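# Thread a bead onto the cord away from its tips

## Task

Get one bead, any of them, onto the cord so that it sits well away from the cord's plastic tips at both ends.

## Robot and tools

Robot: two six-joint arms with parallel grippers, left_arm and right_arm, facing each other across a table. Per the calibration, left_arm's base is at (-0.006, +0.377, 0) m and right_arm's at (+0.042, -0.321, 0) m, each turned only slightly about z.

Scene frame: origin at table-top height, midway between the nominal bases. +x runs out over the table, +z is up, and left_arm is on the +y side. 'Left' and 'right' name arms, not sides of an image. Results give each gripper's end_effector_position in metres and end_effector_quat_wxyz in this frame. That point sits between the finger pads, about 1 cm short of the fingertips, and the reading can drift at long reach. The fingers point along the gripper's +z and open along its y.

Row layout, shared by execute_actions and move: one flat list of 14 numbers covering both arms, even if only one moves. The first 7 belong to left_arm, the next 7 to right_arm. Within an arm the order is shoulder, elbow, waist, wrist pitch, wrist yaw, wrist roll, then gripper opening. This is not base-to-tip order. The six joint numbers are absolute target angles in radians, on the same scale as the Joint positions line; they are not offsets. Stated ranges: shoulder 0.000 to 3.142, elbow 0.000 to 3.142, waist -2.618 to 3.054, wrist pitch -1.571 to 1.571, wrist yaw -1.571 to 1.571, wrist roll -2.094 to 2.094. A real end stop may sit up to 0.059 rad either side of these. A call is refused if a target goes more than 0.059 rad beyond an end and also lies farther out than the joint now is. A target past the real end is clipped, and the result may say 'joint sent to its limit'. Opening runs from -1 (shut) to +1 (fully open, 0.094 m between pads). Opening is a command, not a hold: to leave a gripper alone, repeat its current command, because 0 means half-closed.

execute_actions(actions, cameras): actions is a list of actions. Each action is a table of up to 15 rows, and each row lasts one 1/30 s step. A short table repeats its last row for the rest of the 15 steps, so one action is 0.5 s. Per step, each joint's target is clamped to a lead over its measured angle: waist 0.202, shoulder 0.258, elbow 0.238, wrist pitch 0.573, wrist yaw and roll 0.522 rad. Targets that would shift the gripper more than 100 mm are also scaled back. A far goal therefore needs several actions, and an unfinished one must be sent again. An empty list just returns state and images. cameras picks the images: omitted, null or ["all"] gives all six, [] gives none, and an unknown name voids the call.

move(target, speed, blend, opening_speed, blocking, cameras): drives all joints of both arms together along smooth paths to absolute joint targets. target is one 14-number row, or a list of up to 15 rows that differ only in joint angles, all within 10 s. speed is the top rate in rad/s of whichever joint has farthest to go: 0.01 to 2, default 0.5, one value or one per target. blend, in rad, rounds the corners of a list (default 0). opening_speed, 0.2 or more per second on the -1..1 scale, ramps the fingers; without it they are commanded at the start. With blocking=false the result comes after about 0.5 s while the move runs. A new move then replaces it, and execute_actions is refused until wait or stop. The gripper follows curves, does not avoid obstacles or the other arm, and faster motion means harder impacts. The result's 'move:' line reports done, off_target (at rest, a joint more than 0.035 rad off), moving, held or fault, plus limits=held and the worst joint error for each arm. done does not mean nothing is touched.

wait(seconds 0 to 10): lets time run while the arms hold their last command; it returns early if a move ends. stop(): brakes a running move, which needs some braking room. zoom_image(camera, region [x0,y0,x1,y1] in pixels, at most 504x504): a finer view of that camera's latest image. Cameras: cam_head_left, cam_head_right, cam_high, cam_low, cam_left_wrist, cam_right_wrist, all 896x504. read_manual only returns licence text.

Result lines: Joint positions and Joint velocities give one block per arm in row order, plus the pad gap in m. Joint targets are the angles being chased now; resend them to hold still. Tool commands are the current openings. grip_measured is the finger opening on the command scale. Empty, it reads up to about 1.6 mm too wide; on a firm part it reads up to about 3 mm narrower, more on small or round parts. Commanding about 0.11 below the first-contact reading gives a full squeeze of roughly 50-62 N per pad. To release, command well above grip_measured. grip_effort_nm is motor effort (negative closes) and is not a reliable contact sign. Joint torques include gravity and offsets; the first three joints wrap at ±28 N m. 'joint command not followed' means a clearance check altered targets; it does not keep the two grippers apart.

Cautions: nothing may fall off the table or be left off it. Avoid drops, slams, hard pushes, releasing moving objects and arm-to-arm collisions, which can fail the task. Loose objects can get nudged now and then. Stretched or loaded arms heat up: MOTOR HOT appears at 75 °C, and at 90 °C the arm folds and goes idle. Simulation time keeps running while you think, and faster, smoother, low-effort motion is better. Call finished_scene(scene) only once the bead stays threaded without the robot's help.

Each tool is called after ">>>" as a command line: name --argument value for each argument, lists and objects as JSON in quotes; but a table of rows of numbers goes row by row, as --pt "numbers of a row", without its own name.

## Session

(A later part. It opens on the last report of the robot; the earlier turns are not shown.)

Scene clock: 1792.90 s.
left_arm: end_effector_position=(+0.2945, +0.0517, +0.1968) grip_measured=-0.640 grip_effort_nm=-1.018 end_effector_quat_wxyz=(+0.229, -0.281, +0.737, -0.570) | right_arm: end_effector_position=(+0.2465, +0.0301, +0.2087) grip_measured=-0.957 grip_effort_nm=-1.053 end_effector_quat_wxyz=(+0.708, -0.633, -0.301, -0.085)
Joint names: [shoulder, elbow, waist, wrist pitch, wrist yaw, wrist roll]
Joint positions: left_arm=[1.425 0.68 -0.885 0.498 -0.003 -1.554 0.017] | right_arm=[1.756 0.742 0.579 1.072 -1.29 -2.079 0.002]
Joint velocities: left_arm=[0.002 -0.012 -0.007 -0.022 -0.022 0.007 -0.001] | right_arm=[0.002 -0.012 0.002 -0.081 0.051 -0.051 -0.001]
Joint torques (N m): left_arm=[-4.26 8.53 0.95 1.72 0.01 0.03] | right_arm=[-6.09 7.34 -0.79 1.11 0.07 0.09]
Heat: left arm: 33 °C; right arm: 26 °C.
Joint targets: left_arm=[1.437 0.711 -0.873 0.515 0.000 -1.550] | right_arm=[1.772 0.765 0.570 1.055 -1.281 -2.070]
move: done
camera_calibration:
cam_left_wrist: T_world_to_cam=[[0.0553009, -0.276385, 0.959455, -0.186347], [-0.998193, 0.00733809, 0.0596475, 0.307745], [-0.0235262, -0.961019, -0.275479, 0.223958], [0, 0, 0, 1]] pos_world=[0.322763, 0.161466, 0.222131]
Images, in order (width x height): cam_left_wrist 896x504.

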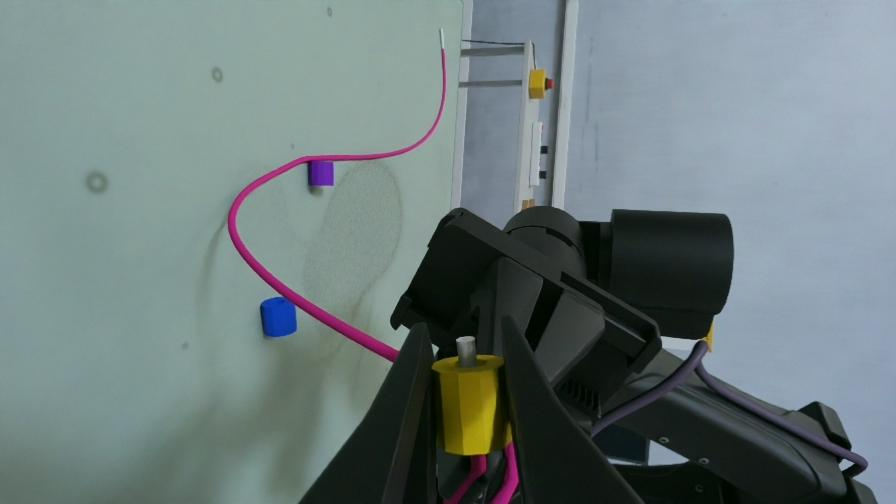

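>>> move --target '[1.437,0.711,-0.876,0.515,0,-1.550,0.1,1.772,0.765,0.570,1.055,-1.281,-2.070,-1]' --opening_speed 0.3 --cameras '["cam_left_wrist"]'

>>> move --pt "1.060 0.515 -0.876 0.312 0 -1.550 0.1 1.772 0.765 0.570 1.055 -1.281 -2.070 -1" --pt "1.912 0.930 -0.335 1.020 1.464 -1.571 0.1 1.772 0.765 0.570 1.055 -1.281 -2.070 -1" --speed '[0.2,0.4]'

>>> zoom_image --camera "cam_left_wrist" --region '[320, 120, 620, 400]'

Scene clock: 1827.07 s.
left_arm: end_effector_position=(+0.2945, +0.0517, +0.1968) grip_measured=+0.098 grip_effort_nm=0.100 end_effector_quat_wxyz=(+0.229, -0.281, +0.737, -0.570) | right_arm: end_effector_position=(+0.2465, +0.0301, +0.2087) grip_measured=-0.957 grip_effort_nm=-1.057 end_effector_quat_wxyz=(+0.708, -0.633, -0.301, -0.085)
Joint names: [shoulder, elbow, waist, wrist pitch, wrist yaw, wrist roll]
Joint positions: left_arm=[1.425 0.68 -0.885 0.498 -0.003 -1.554 0.052] | right_arm=[1.756 0.742 0.579 1.072 -1.29 -2.079 0.002]
Joint velocities: left_arm=[0.017 -0.012 -0.007 0.022 -0.022 0.007 -0.001] | right_arm=[-0.012 -0.017 -0.007 -0.007 0.007 0.051 0]
Joint torques (N m): left_arm=[-4.26 8.55 0.7 1.72 0 0.03] | right_arm=[-5.97 7.27 -0.79 1.09 0.06 0.1]
Heat: left arm: 34 °C; right arm: 26 °C.
Joint targets: left_arm=[1.437 0.711 -0.876 0.515 0.000 -1.550] | right_arm=[1.772 0.765 0.570 1.055 -1.281 -2.070]
move: done
camera_calibration:
cam_left_wrist: T_world_to_cam=[[0.0550534, -0.276115, 0.959547, -0.1864], [-0.998208, 0.00735482, 0.059388, 0.30781], [-0.0234552, -0.961097, -0.275215, 0.223898], [0, 0, 0, 1]] pos_world=[0.322772, 0.161456, 0.2222]
Images, in order (width x height): cam_left_wrist 896x504.

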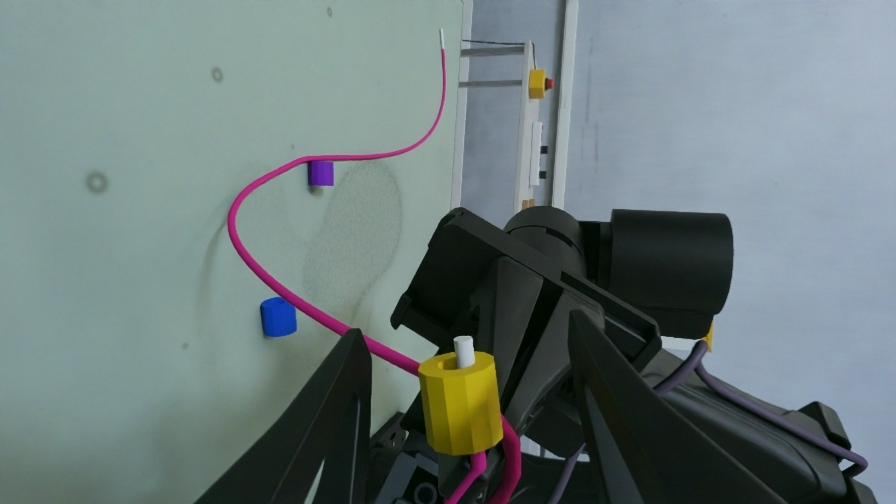

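Scene clock: 1833.40 s.
left_arm: end_effector_position=(+0.3080, +0.1022, +0.1968) grip_measured=+0.098 grip_effort_nm=0.100 end_effector_quat_wxyz=(-0.059, +0.061, +0.704, -0.705) | right_arm: end_effector_position=(+0.2465, +0.0301, +0.2087) grip_measured=-0.957 grip_effort_nm=-1.057 end_effector_quat_wxyz=(+0.708, -0.633, -0.301, -0.085)
Joint names: [shoulder, elbow, waist, wrist pitch, wrist yaw, wrist roll]
Joint positions: left_arm=[1.896 0.902 -0.341 1.001 1.457 -1.575 0.052] | right_arm=[1.756 0.742 0.579 1.072 -1.29 -2.079 0.002]
Joint velocities: left_arm=[-0.002 -0.002 0.007 0.066 0.051 0.007 0] | right_arm=[0.012 0.012 0.007 0.022 -0.066 -0.022 0.002]
Joint torques (N m): left_arm=[-6.98 7.04 0.44 1.25 0.07 0.02] | right_arm=[-5.97 7.31 -0.81 1.1 0.07 0.09]
Heat: left arm: 34 °C; right arm: 26 °C.
Joint targets: left_arm=[1.912 0.930 -0.335 1.020 1.464 -1.571] | right_arm=[1.772 0.765 0.570 1.055 -1.281 -2.070]
move: done
camera_calibration:
cam_left_wrist: T_world_to_cam=[[-0.129438, 0.0251654, 0.991268, -0.153366], [-0.604984, 0.790052, -0.099055, 0.151], [-0.785646, -0.612523, -0.0870384, 0.434826], [0, 0, 0, 1]] pos_world=[0.413121, 0.150902, 0.204831]
cam_right_wrist: T_world_to_cam=[[-0.418092, -0.156188, 0.894877, -0.0771207], [0.842509, -0.435025, 0.317698, -0.235737], [0.339673, 0.886769, 0.31347, -0.0599136], [0, 0, 0, 1]] pos_world=[0.186718, -0.0614673, 0.162688]

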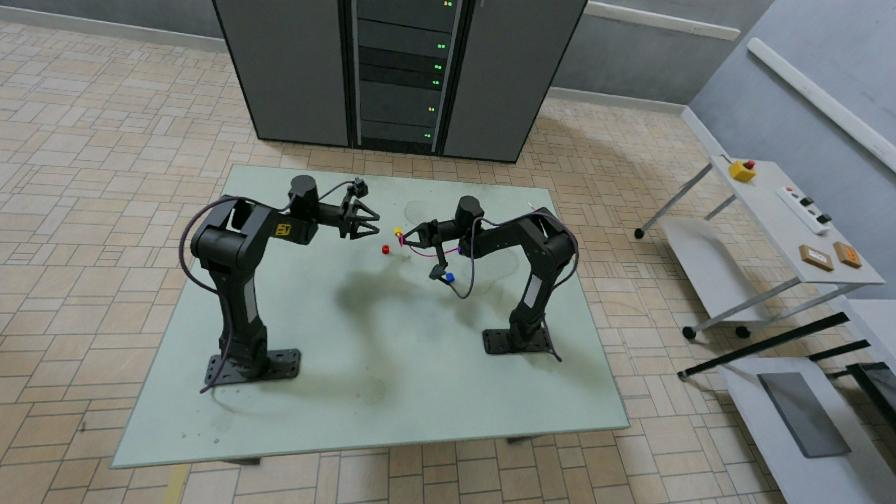

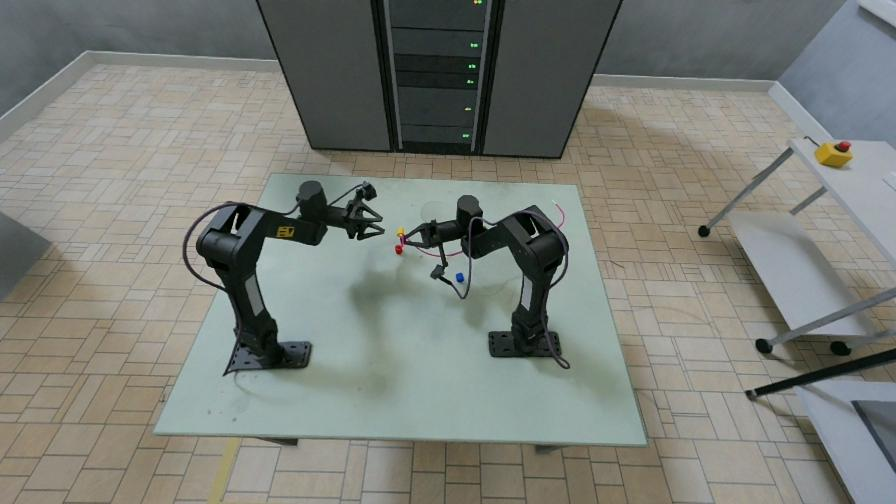

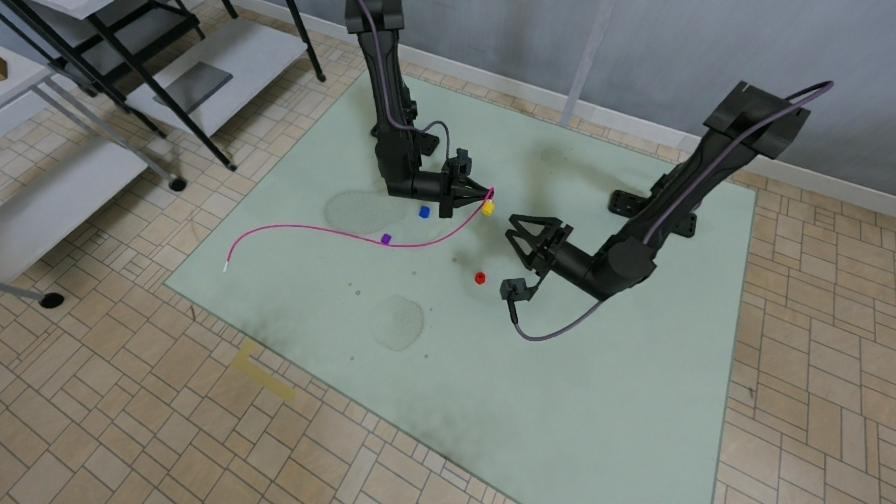

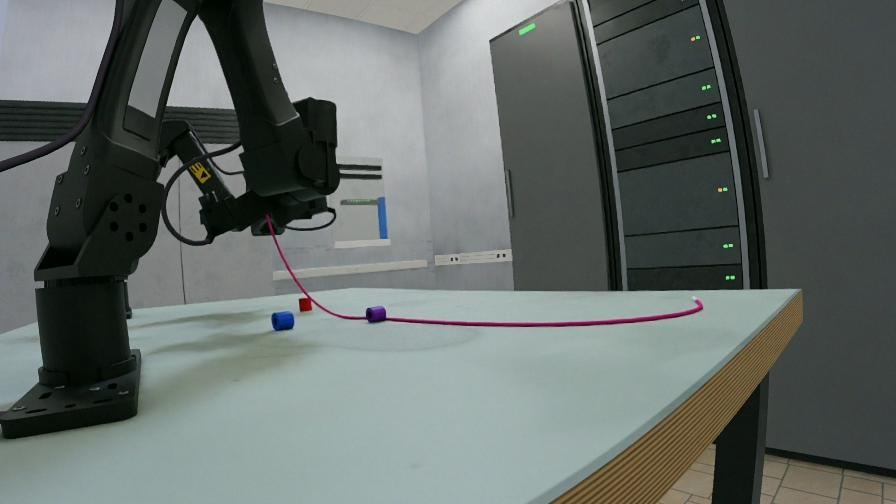

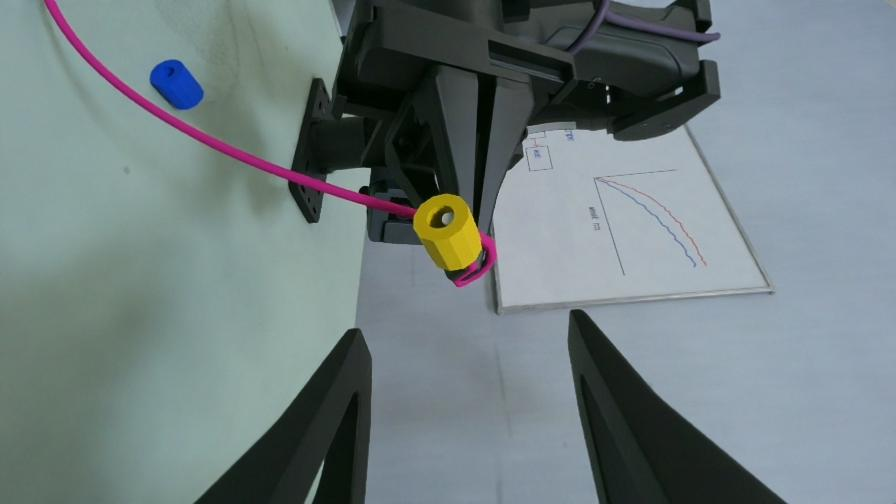

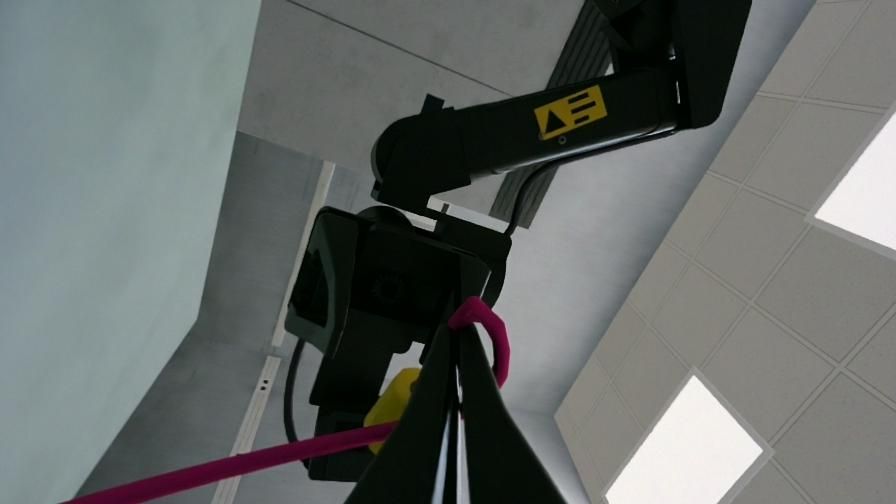

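Scaled by 1.680 from the camera's 896x504 image, which has a finer 1280x720 frame.

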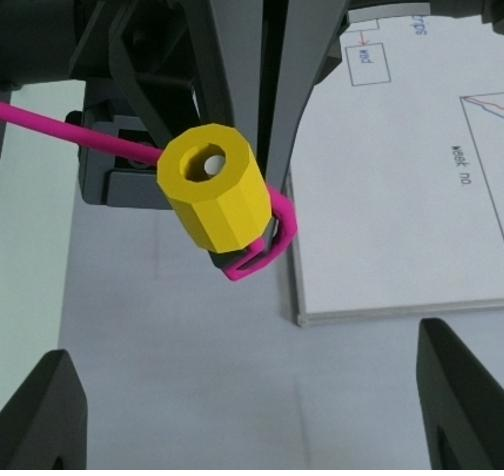

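>>> move --target '[1.938,0.957,-0.442,1.017,1.374,-1.571,0.1,1.772,0.765,0.570,1.055,-1.281,-2.070,-1]' --speed 0.1 --cameras '["cam_left_wrist"]'

>>> zoom_image --camera "cam_left_wrist" --region '[320, 120, 620, 400]'

Scene clock: 1861.00 s.
left_arm: end_effector_position=(+0.2999, +0.0682, +0.1964) grip_measured=+0.098 grip_effort_nm=0.100 end_effector_quat_wxyz=(-0.064, +0.070, +0.703, -0.705) | right_arm: end_effector_position=(+0.2465, +0.0301, +0.2087) grip_measured=-0.957 grip_effort_nm=-1.053 end_effector_quat_wxyz=(+0.708, -0.633, -0.301, -0.085)
Joint names: [shoulder, elbow, waist, wrist pitch, wrist yaw, wrist roll]
Joint positions: left_arm=[1.919 0.931 -0.435 1.002 1.381 -1.575 0.052] | right_arm=[1.756 0.742 0.579 1.072 -1.29 -2.079 0.002]
Joint velocities: left_arm=[0.002 0.002 -0.007 0.051 0.037 -0.022 0.001] | right_arm=[0.012 0.007 -0.007 0.022 0.007 0.022 -0.001]
Joint torques (N m): left_arm=[-7.01 6.91 -0.55 1.26 -0.1 0.03] | right_arm=[-5.98 7.25 -0.8 1.11 0.08 0.09]
Heat: left arm: 31 °C; right arm: 26 °C.
Joint targets: left_arm=[1.938 0.957 -0.442 1.017 1.374 -1.571] | right_arm=[1.772 0.765 0.570 1.055 -1.281 -2.070]
move: done
camera_calibration:
cam_left_wrist: T_world_to_cam=[[-0.134378, 0.0303611, 0.990465, -0.151893], [-0.589243, 0.801169, -0.104502, 0.16847], [-0.796702, -0.597668, -0.0897697, 0.410453], [0, 0, 0, 1]] pos_world=[0.405867, 0.114953, 0.204896]
Images, in order (width x height): cam_left_wrist 896x504.

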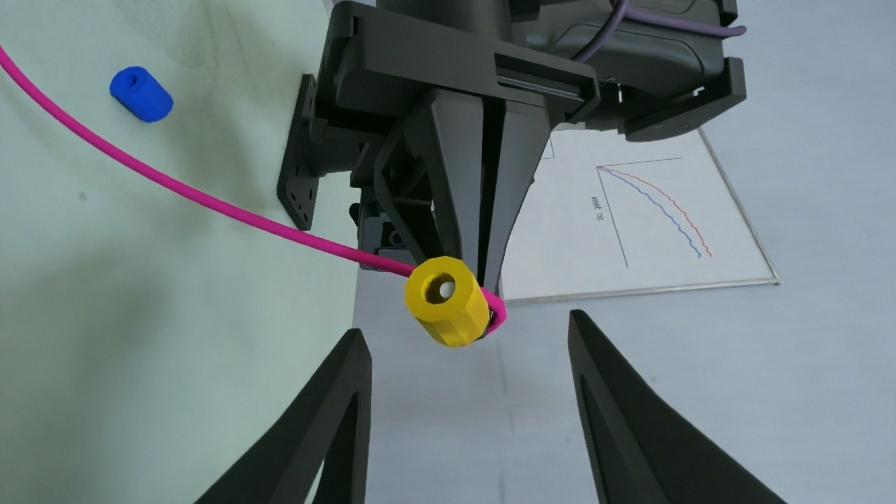

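Scaled by 1.680 from the camera's 896x504 image, which has a finer 1280x720 frame.

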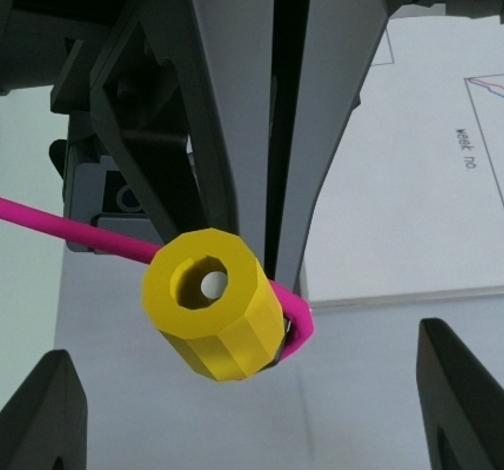

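>>> move --target '[1.949,0.963,-0.485,0.998,1.337,-1.571,0.1,1.772,0.765,0.570,1.055,-1.281,-2.070,-1]' --speed 0.07 --cameras '["cam_left_wrist","cam_high"]'

>>> zoom_image --camera "cam_left_wrist" --region '[320, 180, 620, 460]'

>>> zoom_image --camera "cam_high" --region '[450, 150, 560, 230]'

Scene clock: 1875.53 s.
left_arm: end_effector_position=(+0.2949, +0.0536, +0.1939) grip_measured=+0.098 grip_effort_nm=0.100 end_effector_quat_wxyz=(-0.068, +0.069, +0.703, -0.704) | right_arm: end_effector_position=(+0.2465, +0.0301, +0.2087) grip_measured=-0.957 grip_effort_nm=-1.057 end_effector_quat_wxyz=(+0.708, -0.633, -0.301, -0.085)
Joint names: [shoulder, elbow, waist, wrist pitch, wrist yaw, wrist roll]
Joint positions: left_arm=[1.93 0.937 -0.477 1 1.344 -1.575 0.052] | right_arm=[1.756 0.742 0.579 1.072 -1.29 -2.079 0.002]
Joint velocities: left_arm=[0.007 0.002 0.002 -0.095 0.022 -0.037 0] | right_arm=[-0.002 0.012 0.002 0.037 0.022 -0.007 -0.001]
Joint torques (N m): left_arm=[-7.12 6.95 -0.65 1.14 -0.09 0.03] | right_arm=[-6 7.31 -0.73 1.11 0.06 0.1]
Heat: left arm: 31 °C; right arm: 26 °C.
Joint targets: left_arm=[1.949 0.963 -0.485 0.998 1.337 -1.571] | right_arm=[1.772 0.765 0.570 1.055 -1.281 -2.070]
move: done
camera_calibration:
cam_left_wrist: T_world_to_cam=[[-0.127838, 0.0286427, 0.991381, -0.151661], [-0.586225, 0.804098, -0.0988249, 0.174841], [-0.799998, -0.593806, -0.086003, 0.397568], [0, 0, 0, 1]] pos_world=[0.401162, 0.099833, 0.201824]
Images, in order (width x height): cam_high 896x504, cam_left_wrist 896x504.

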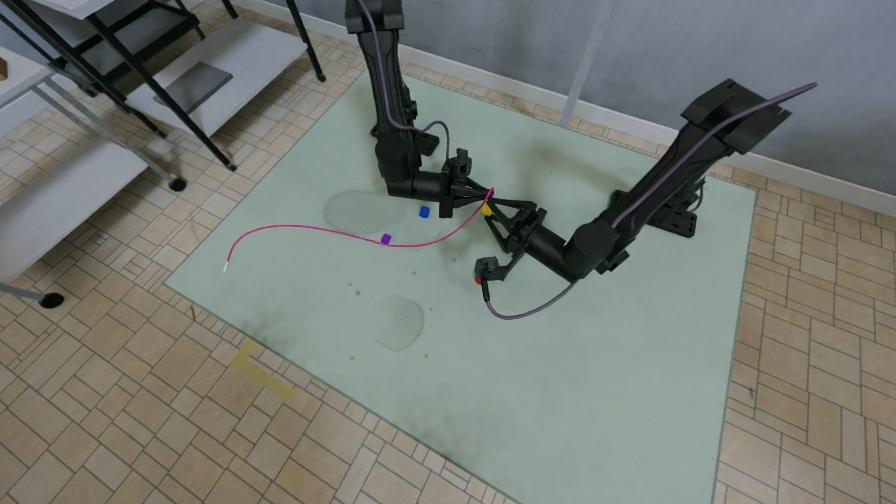

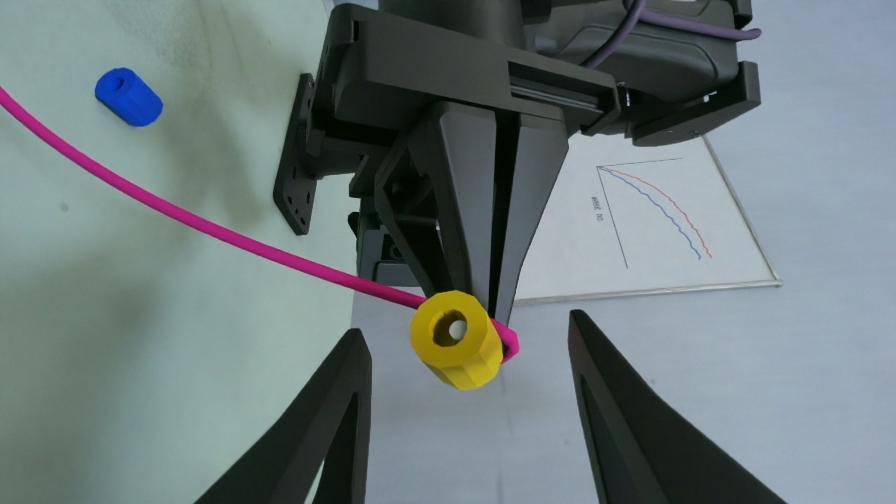

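Scaled by 1.680 from the camera's 896x504 image, which has a finer 1280x720 frame.

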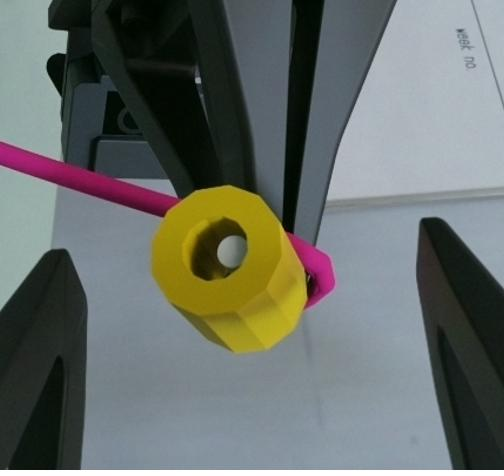

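Scaled by 4.582 from the camera's 896x504 image, which has a finer 1280x720 frame.

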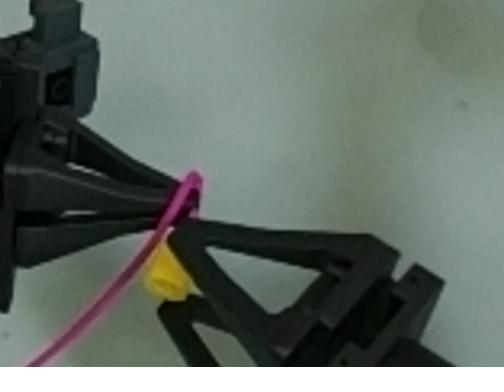

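>>> zoom_image --camera "cam_left_wrist" --region '[400, 280, 530, 400]'

>>> zoom_image --camera "cam_high" --region '[475, 190, 505, 220]'

Scaled by 3.877 from the camera's 896x504 image, which has a finer 1280x720 frame.

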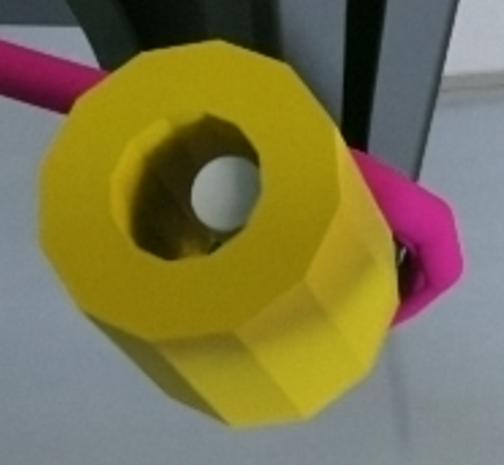

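Scaled by 16.800 from the camera's 896x504 image, which has a finer 1280x720 frame.

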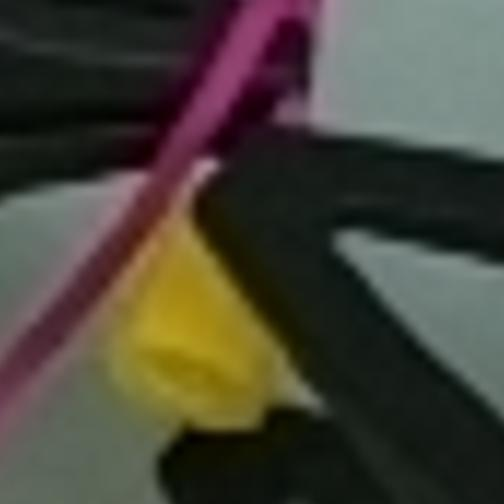

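>>> move --target '[1.949,0.963,-0.485,0.980,1.337,-1.571,0.1,1.772,0.765,0.570,1.055,-1.281,-2.070,-1]' --speed 0.07 --cameras '[]'

>>> move --target '[1.949,0.963,-0.485,0.980,1.337,-1.571,-0.8,1.772,0.765,0.570,1.055,-1.281,-2.070,-1]' --opening_speed 0.3 --cameras '["cam_left_wrist","cam_high"]'

>>> zoom_image --camera "cam_left_wrist" --region '[320, 180, 620, 460]'

>>> zoom_image --camera "cam_high" --region '[450, 150, 560, 230]'

Scene clock: 1917.27 s.
left_arm: end_effector_position=(+0.2952, +0.0535, +0.1921) grip_measured=+0.098 grip_effort_nm=0.095 end_effector_quat_wxyz=(-0.073, +0.063, +0.705, -0.702) | right_arm: end_effector_position=(+0.2465, +0.0301, +0.2087) grip_measured=-0.957 grip_effort_nm=-1.053 end_effector_quat_wxyz=(+0.708, -0.633, -0.301, -0.085)
Joint names: [shoulder, elbow, waist, wrist pitch, wrist yaw, wrist roll]
Joint positions: left_arm=[1.93 0.937 -0.477 0.982 1.343 -1.575 0.052] | right_arm=[1.756 0.742 0.579 1.072 -1.29 -2.079 0.002]
Joint velocities: left_arm=[-0.007 -0.002 -0.012 -0.037 0.007 -0.022 0] | right_arm=[-0.022 -0.002 0.007 0.007 -0.066 -0.037 0.001]
Joint torques (N m): left_arm=[-7.09 6.95 -0.66 1.17 -0.06 0.03] | right_arm=[-5.97 7.35 -0.76 1.09 0.07 0.09]
Heat: left arm: 30 °C; right arm: 26 °C.
Joint targets: left_arm=[1.949 0.963 -0.485 0.980 1.337 -1.571] | right_arm=[1.772 0.765 0.570 1.055 -1.281 -2.070]
move: done
No camera images: "cameras" was empty.

Scene clock: 1920.47 s.
left_arm: end_effector_position=(+0.2953, +0.0535, +0.1920) grip_measured=-0.631 grip_effort_nm=-1.033 end_effector_quat_wxyz=(-0.073, +0.062, +0.705, -0.702) | right_arm: end_effector_position=(+0.2465, +0.0301, +0.2087) grip_measured=-0.957 grip_effort_nm=-1.057 end_effector_quat_wxyz=(+0.708, -0.633, -0.301, -0.085)
Joint names: [shoulder, elbow, waist, wrist pitch, wrist yaw, wrist roll]
Joint positions: left_arm=[1.93 0.937 -0.477 0.981 1.342 -1.575 0.017] | right_arm=[1.756 0.742 0.579 1.072 -1.29 -2.079 0.002]
Joint velocities: left_arm=[-0.012 -0.002 -0.002 0.066 0.037 0.022 0] | right_arm=[0.007 -0.007 -0.007 -0.022 -0.037 -0.022 0]
Joint torques (N m): left_arm=[-7.12 6.94 -0.66 1.15 -0.05 0.03] | right_arm=[-6.05 7.28 -0.76 1.1 0.08 0.09]
Heat: left arm: 30 °C; right arm: 26 °C.
Joint targets: left_arm=[1.949 0.963 -0.485 0.980 1.337 -1.571] | right_arm=[1.772 0.765 0.570 1.055 -1.281 -2.070]
move: done
camera_calibration:
cam_left_wrist: T_world_to_cam=[[-0.111295, 0.0209942, 0.993566, -0.154565], [-0.589278, 0.803657, -0.0829901, 0.17283], [-0.800228, -0.594723, -0.0770719, 0.396058], [0, 0, 0, 1]] pos_world=[0.401579, 0.0998938, 0.198438]
Images, in order (width x height): cam_high 896x504, cam_left_wrist 896x504.

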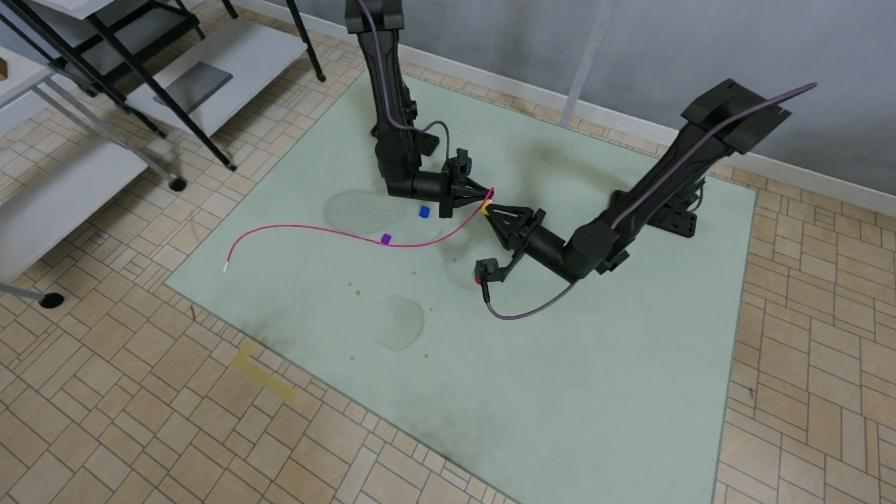

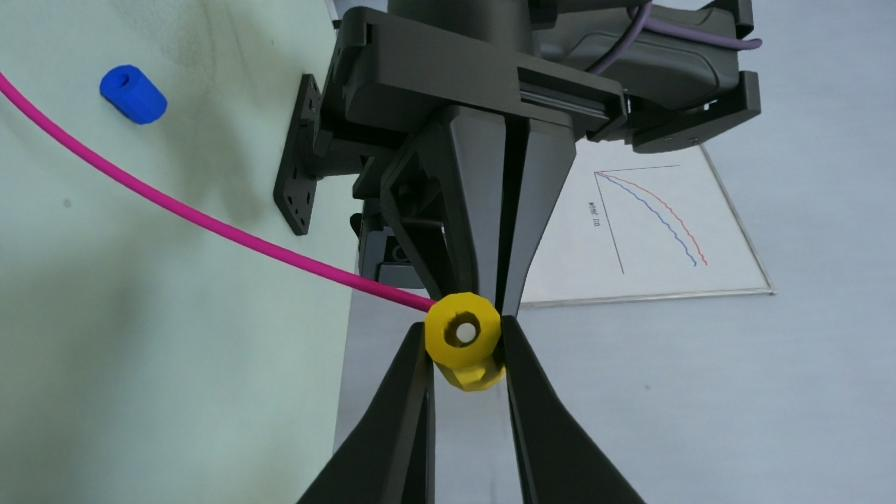

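Scaled by 1.680 from the camera's 896x504 image, which has a finer 1280x720 frame.

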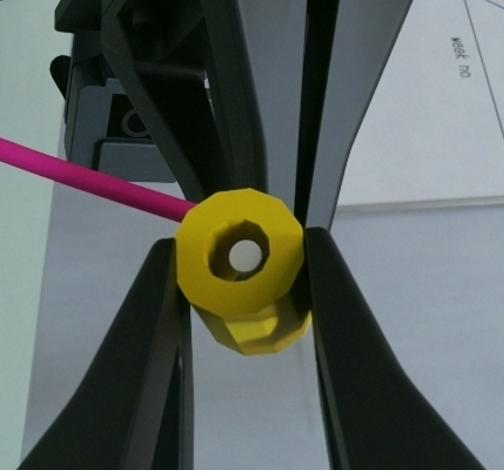

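Scaled by 4.582 from the camera's 896x504 image, which has a finer 1280x720 frame.

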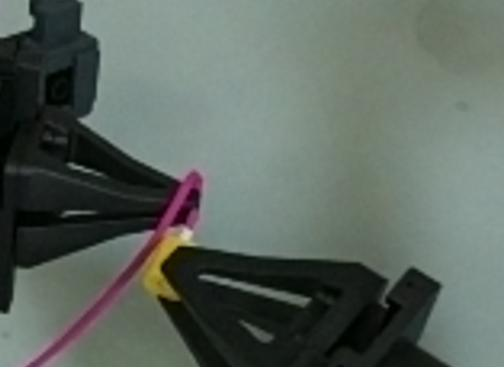

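>>> move --target '[1.878,0.895,-0.499,0.990,1.322,-1.571,-0.8,1.772,0.765,0.570,1.055,-1.281,-2.070,-1]' --speed 0.05 --cameras '["cam_left_wrist","cam_high"]'

>>> zoom_image --camera "cam_left_wrist" --region '[320, 180, 620, 460]'

>>> zoom_image --camera "cam_high" --region '[450, 150, 560, 230]'

Scene clock: 1936.80 s.
left_arm: end_effector_position=(+0.2906, +0.0534, +0.1858) grip_measured=-0.631 grip_effort_nm=-1.033 end_effector_quat_wxyz=(-0.077, +0.049, +0.709, -0.700) | right_arm: end_effector_position=(+0.2468, +0.0303, +0.2064) grip_measured=-0.957 grip_effort_nm=-1.062 end_effector_quat_wxyz=(+0.707, -0.636, -0.298, -0.081)
Joint names: [shoulder, elbow, waist, wrist pitch, wrist yaw, wrist roll]
Joint positions: left_arm=[1.92 0.904 -0.484 0.981 1.321 -1.577 0.017] | right_arm=[1.76 0.742 0.579 1.064 -1.29 -2.079 0.002]
Joint velocities: left_arm=[0.012 0.002 -0.002 0.066 0.022 -0.007 -0.002] | right_arm=[-0.002 -0.017 -0.012 0.066 -0.095 0.022 0.001]
Joint torques (N m): left_arm=[-12.26 4.22 -1.18 1.25 0 0.03] | right_arm=[-6.32 7.16 -0.8 1.17 0.06 0.1]
Heat: left arm: 29 °C; right arm: 26 °C.
Joint targets: left_arm=[1.878 0.895 -0.499 0.990 1.322 -1.571] | right_arm=[1.772 0.765 0.570 1.055 -1.281 -2.070]
move: off_target (left_arm); left_arm: the shoulder is farthest, 0.042 rad from its target
camera_calibration:
cam_left_wrist: T_world_to_cam=[[-0.0887698, 0.00920806, 0.99601, -0.155354], [-0.601913, 0.796228, -0.0610068, 0.169607], [-0.793613, -0.604926, -0.0651386, 0.388126], [0, 0, 0, 1]] pos_world=[0.39632, 0.101173, 0.190363]
Images, in order (width x height): cam_high 896x504, cam_left_wrist 896x504.

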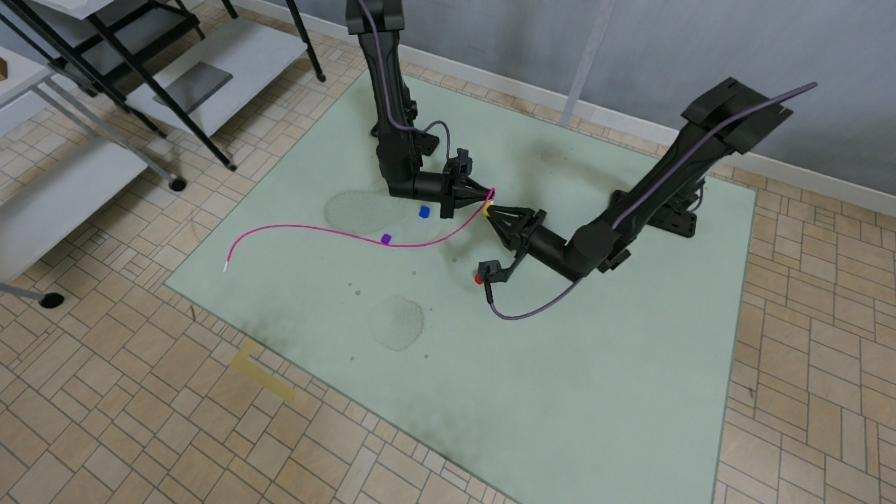

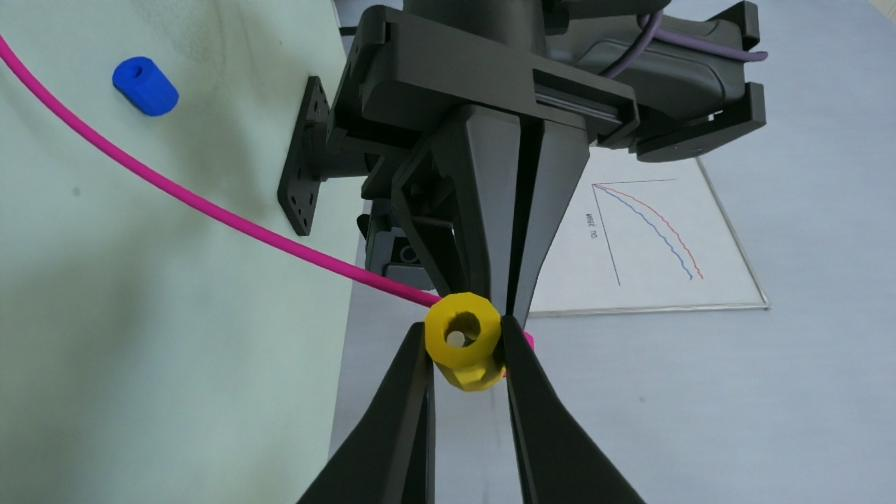

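Scaled by 1.680 from the camera's 896x504 image, which has a finer 1280x720 frame.

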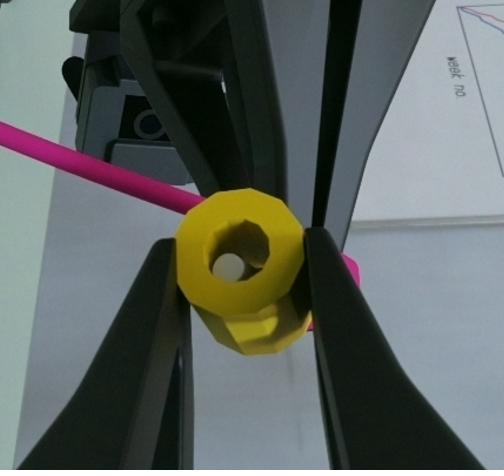

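Scaled by 4.582 from the camera's 896x504 image, which has a finer 1280x720 frame.

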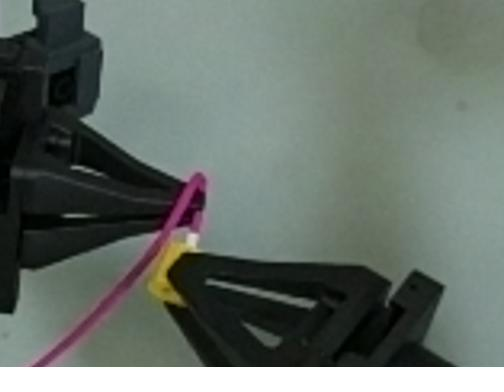

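>>> move --target '[1.858,0.897,-0.502,0.985,1.322,-1.571,-0.8,1.772,0.765,0.570,1.055,-1.281,-2.070,-1]' --speed 0.05 --cameras '["cam_left_wrist"]'

>>> zoom_image --camera "cam_left_wrist" --region '[320, 180, 620, 460]'

Scene clock: 1944.17 s.
left_arm: end_effector_position=(+0.2870, +0.0513, +0.1925) grip_measured=-0.631 grip_effort_nm=-1.033 end_effector_quat_wxyz=(-0.073, +0.057, +0.706, -0.702) | right_arm: end_effector_position=(+0.2468, +0.0303, +0.2064) grip_measured=-0.957 grip_effort_nm=-1.057 end_effector_quat_wxyz=(+0.707, -0.636, -0.298, -0.081)
Joint names: [shoulder, elbow, waist, wrist pitch, wrist yaw, wrist roll]
Joint positions: left_arm=[1.903 0.904 -0.493 0.981 1.319 -1.577 0.017] | right_arm=[1.76 0.742 0.579 1.064 -1.29 -2.079 0.002]
Joint velocities: left_arm=[0.022 -0.002 0.017 -0.022 -0.037 -0.007 0] | right_arm=[-0.027 -0.017 0.002 -0.037 0.007 0.007 0]
Joint torques (N m): left_arm=[-12.41 4.44 -0.75 1.21 0.02 0.04] | right_arm=[-6.35 7.27 -0.73 1.18 0.03 0.09]
Heat: left arm: 29 °C; right arm: 27 °C.
Joint targets: left_arm=[1.858 0.897 -0.502 0.985 1.322 -1.571] | right_arm=[1.772 0.765 0.570 1.055 -1.281 -2.070]
move: off_target (left_arm); left_arm: the shoulder is farthest, 0.045 rad from its target
camera_calibration:
cam_left_wrist: T_world_to_cam=[[-0.10458, 0.0170441, 0.99437, -0.157896], [-0.595946, 0.799384, -0.0763786, 0.170711], [-0.796186, -0.600578, -0.073442, 0.386591], [0, 0, 0, 1]] pos_world=[0.39302, 0.0984053, 0.198438]
Images, in order (width x height): cam_left_wrist 896x504.

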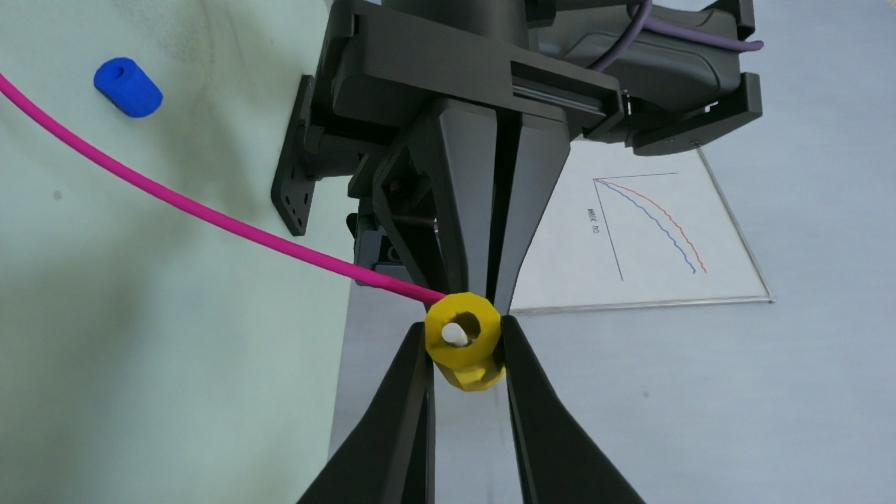

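Scaled by 1.680 from the camera's 896x504 image, which has a finer 1280x720 frame.

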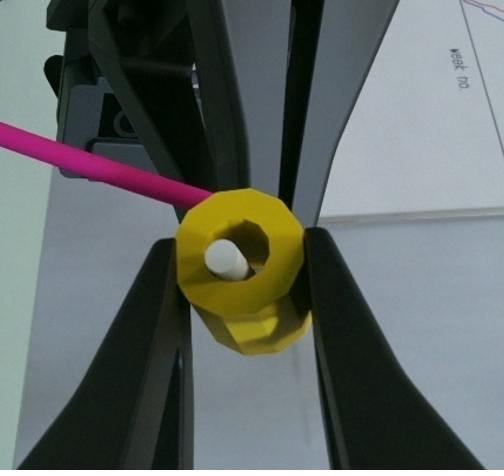

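>>> move --pt "1.842 0.885 -0.510 0.985 1.318 -1.571 -0.8 1.772 0.765 0.570 1.055 -1.281 -2.070 -1" --pt "1.826 0.868 -0.518 0.990 1.315 -1.571 -0.8 1.772 0.765 0.570 1.055 -1.281 -2.070 -1" --speed 0.05 --cameras '["cam_left_wrist","cam_high"]'

>>> zoom_image --camera "cam_left_wrist" --region '[320, 180, 620, 460]'

>>> zoom_image --camera "cam_high" --region '[450, 150, 560, 230]'

Scene clock: 1954.13 s.
left_arm: end_effector_position=(+0.2822, +0.0523, +0.1942) grip_measured=-0.631 grip_effort_nm=-1.033 end_effector_quat_wxyz=(-0.069, +0.051, +0.707, -0.702) | right_arm: end_effector_position=(+0.2457, +0.0299, +0.2063) grip_measured=-0.957 grip_effort_nm=-1.053 end_effector_quat_wxyz=(+0.707, -0.635, -0.301, -0.078)
Joint names: [shoulder, elbow, waist, wrist pitch, wrist yaw, wrist roll]
Joint positions: left_arm=[1.875 0.874 -0.498 0.981 1.3 -1.577 0.017] | right_arm=[1.76 0.742 0.579 1.064 -1.296 -2.079 0.002]
Joint velocities: left_arm=[-0.002 0.002 -0.002 -0.037 0.007 0.037 0] | right_arm=[-0.022 -0.017 0.022 0.007 -0.022 -0.022 0.001]
Joint torques (N m): left_arm=[-12.45 4.51 -1.62 1.25 0.16 0.04] | right_arm=[-6.35 7.28 -0.75 1.17 0.13 0.09]
Heat: left arm: 29 °C; right arm: 27 °C.
Joint targets: left_arm=[1.826 0.868 -0.518 0.990 1.315 -1.571] | right_arm=[1.772 0.765 0.570 1.055 -1.281 -2.070]
move: off_target (left_arm); left_arm: the shoulder is farthest, 0.049 rad from its target
camera_calibration:
cam_left_wrist: T_world_to_cam=[[-0.103239, 0.0144438, 0.994552, -0.160358], [-0.607285, 0.790981, -0.0745263, 0.170348], [-0.787748, -0.611671, -0.0728884, 0.381549], [0, 0, 0, 1]] pos_world=[0.387458, 0.100957, 0.19999]
Images, in order (width x height): cam_high 896x504, cam_left_wrist 896x504.

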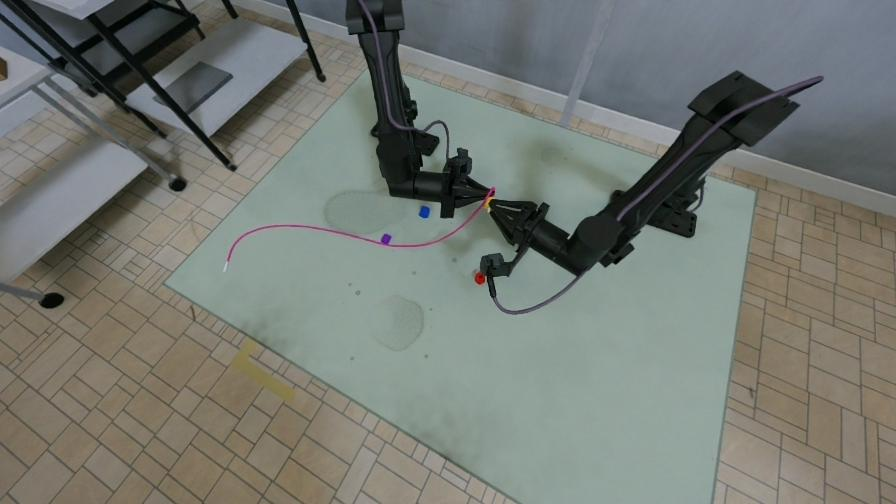

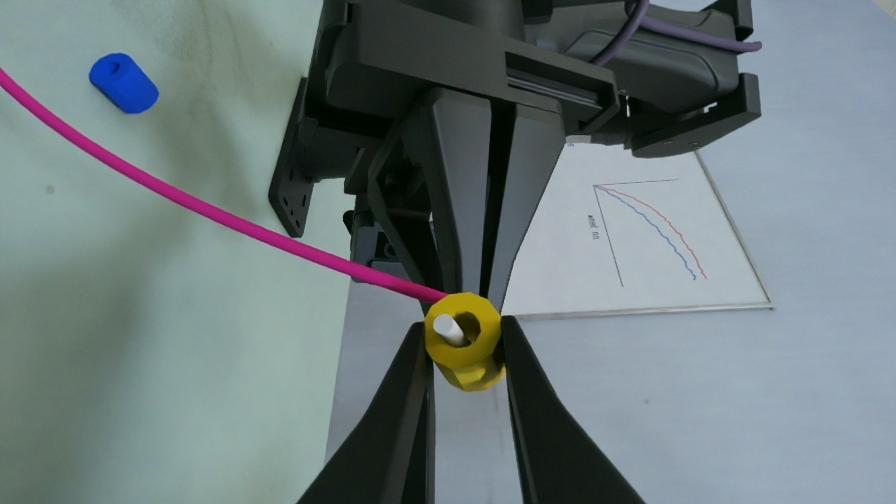

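Scaled by 1.680 from the camera's 896x504 image, which has a finer 1280x720 frame.

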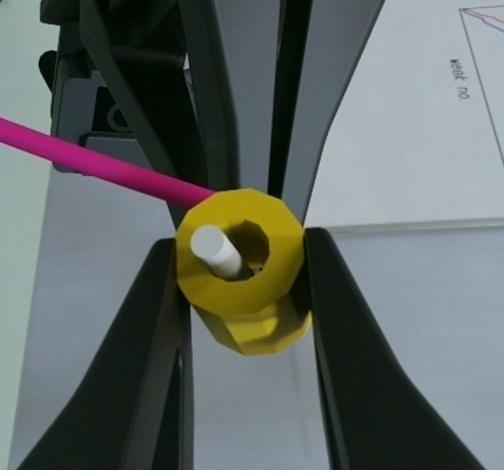

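Scaled by 4.582 from the camera's 896x504 image, which has a finer 1280x720 frame.

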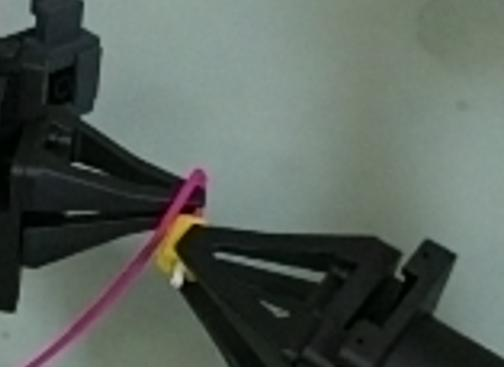

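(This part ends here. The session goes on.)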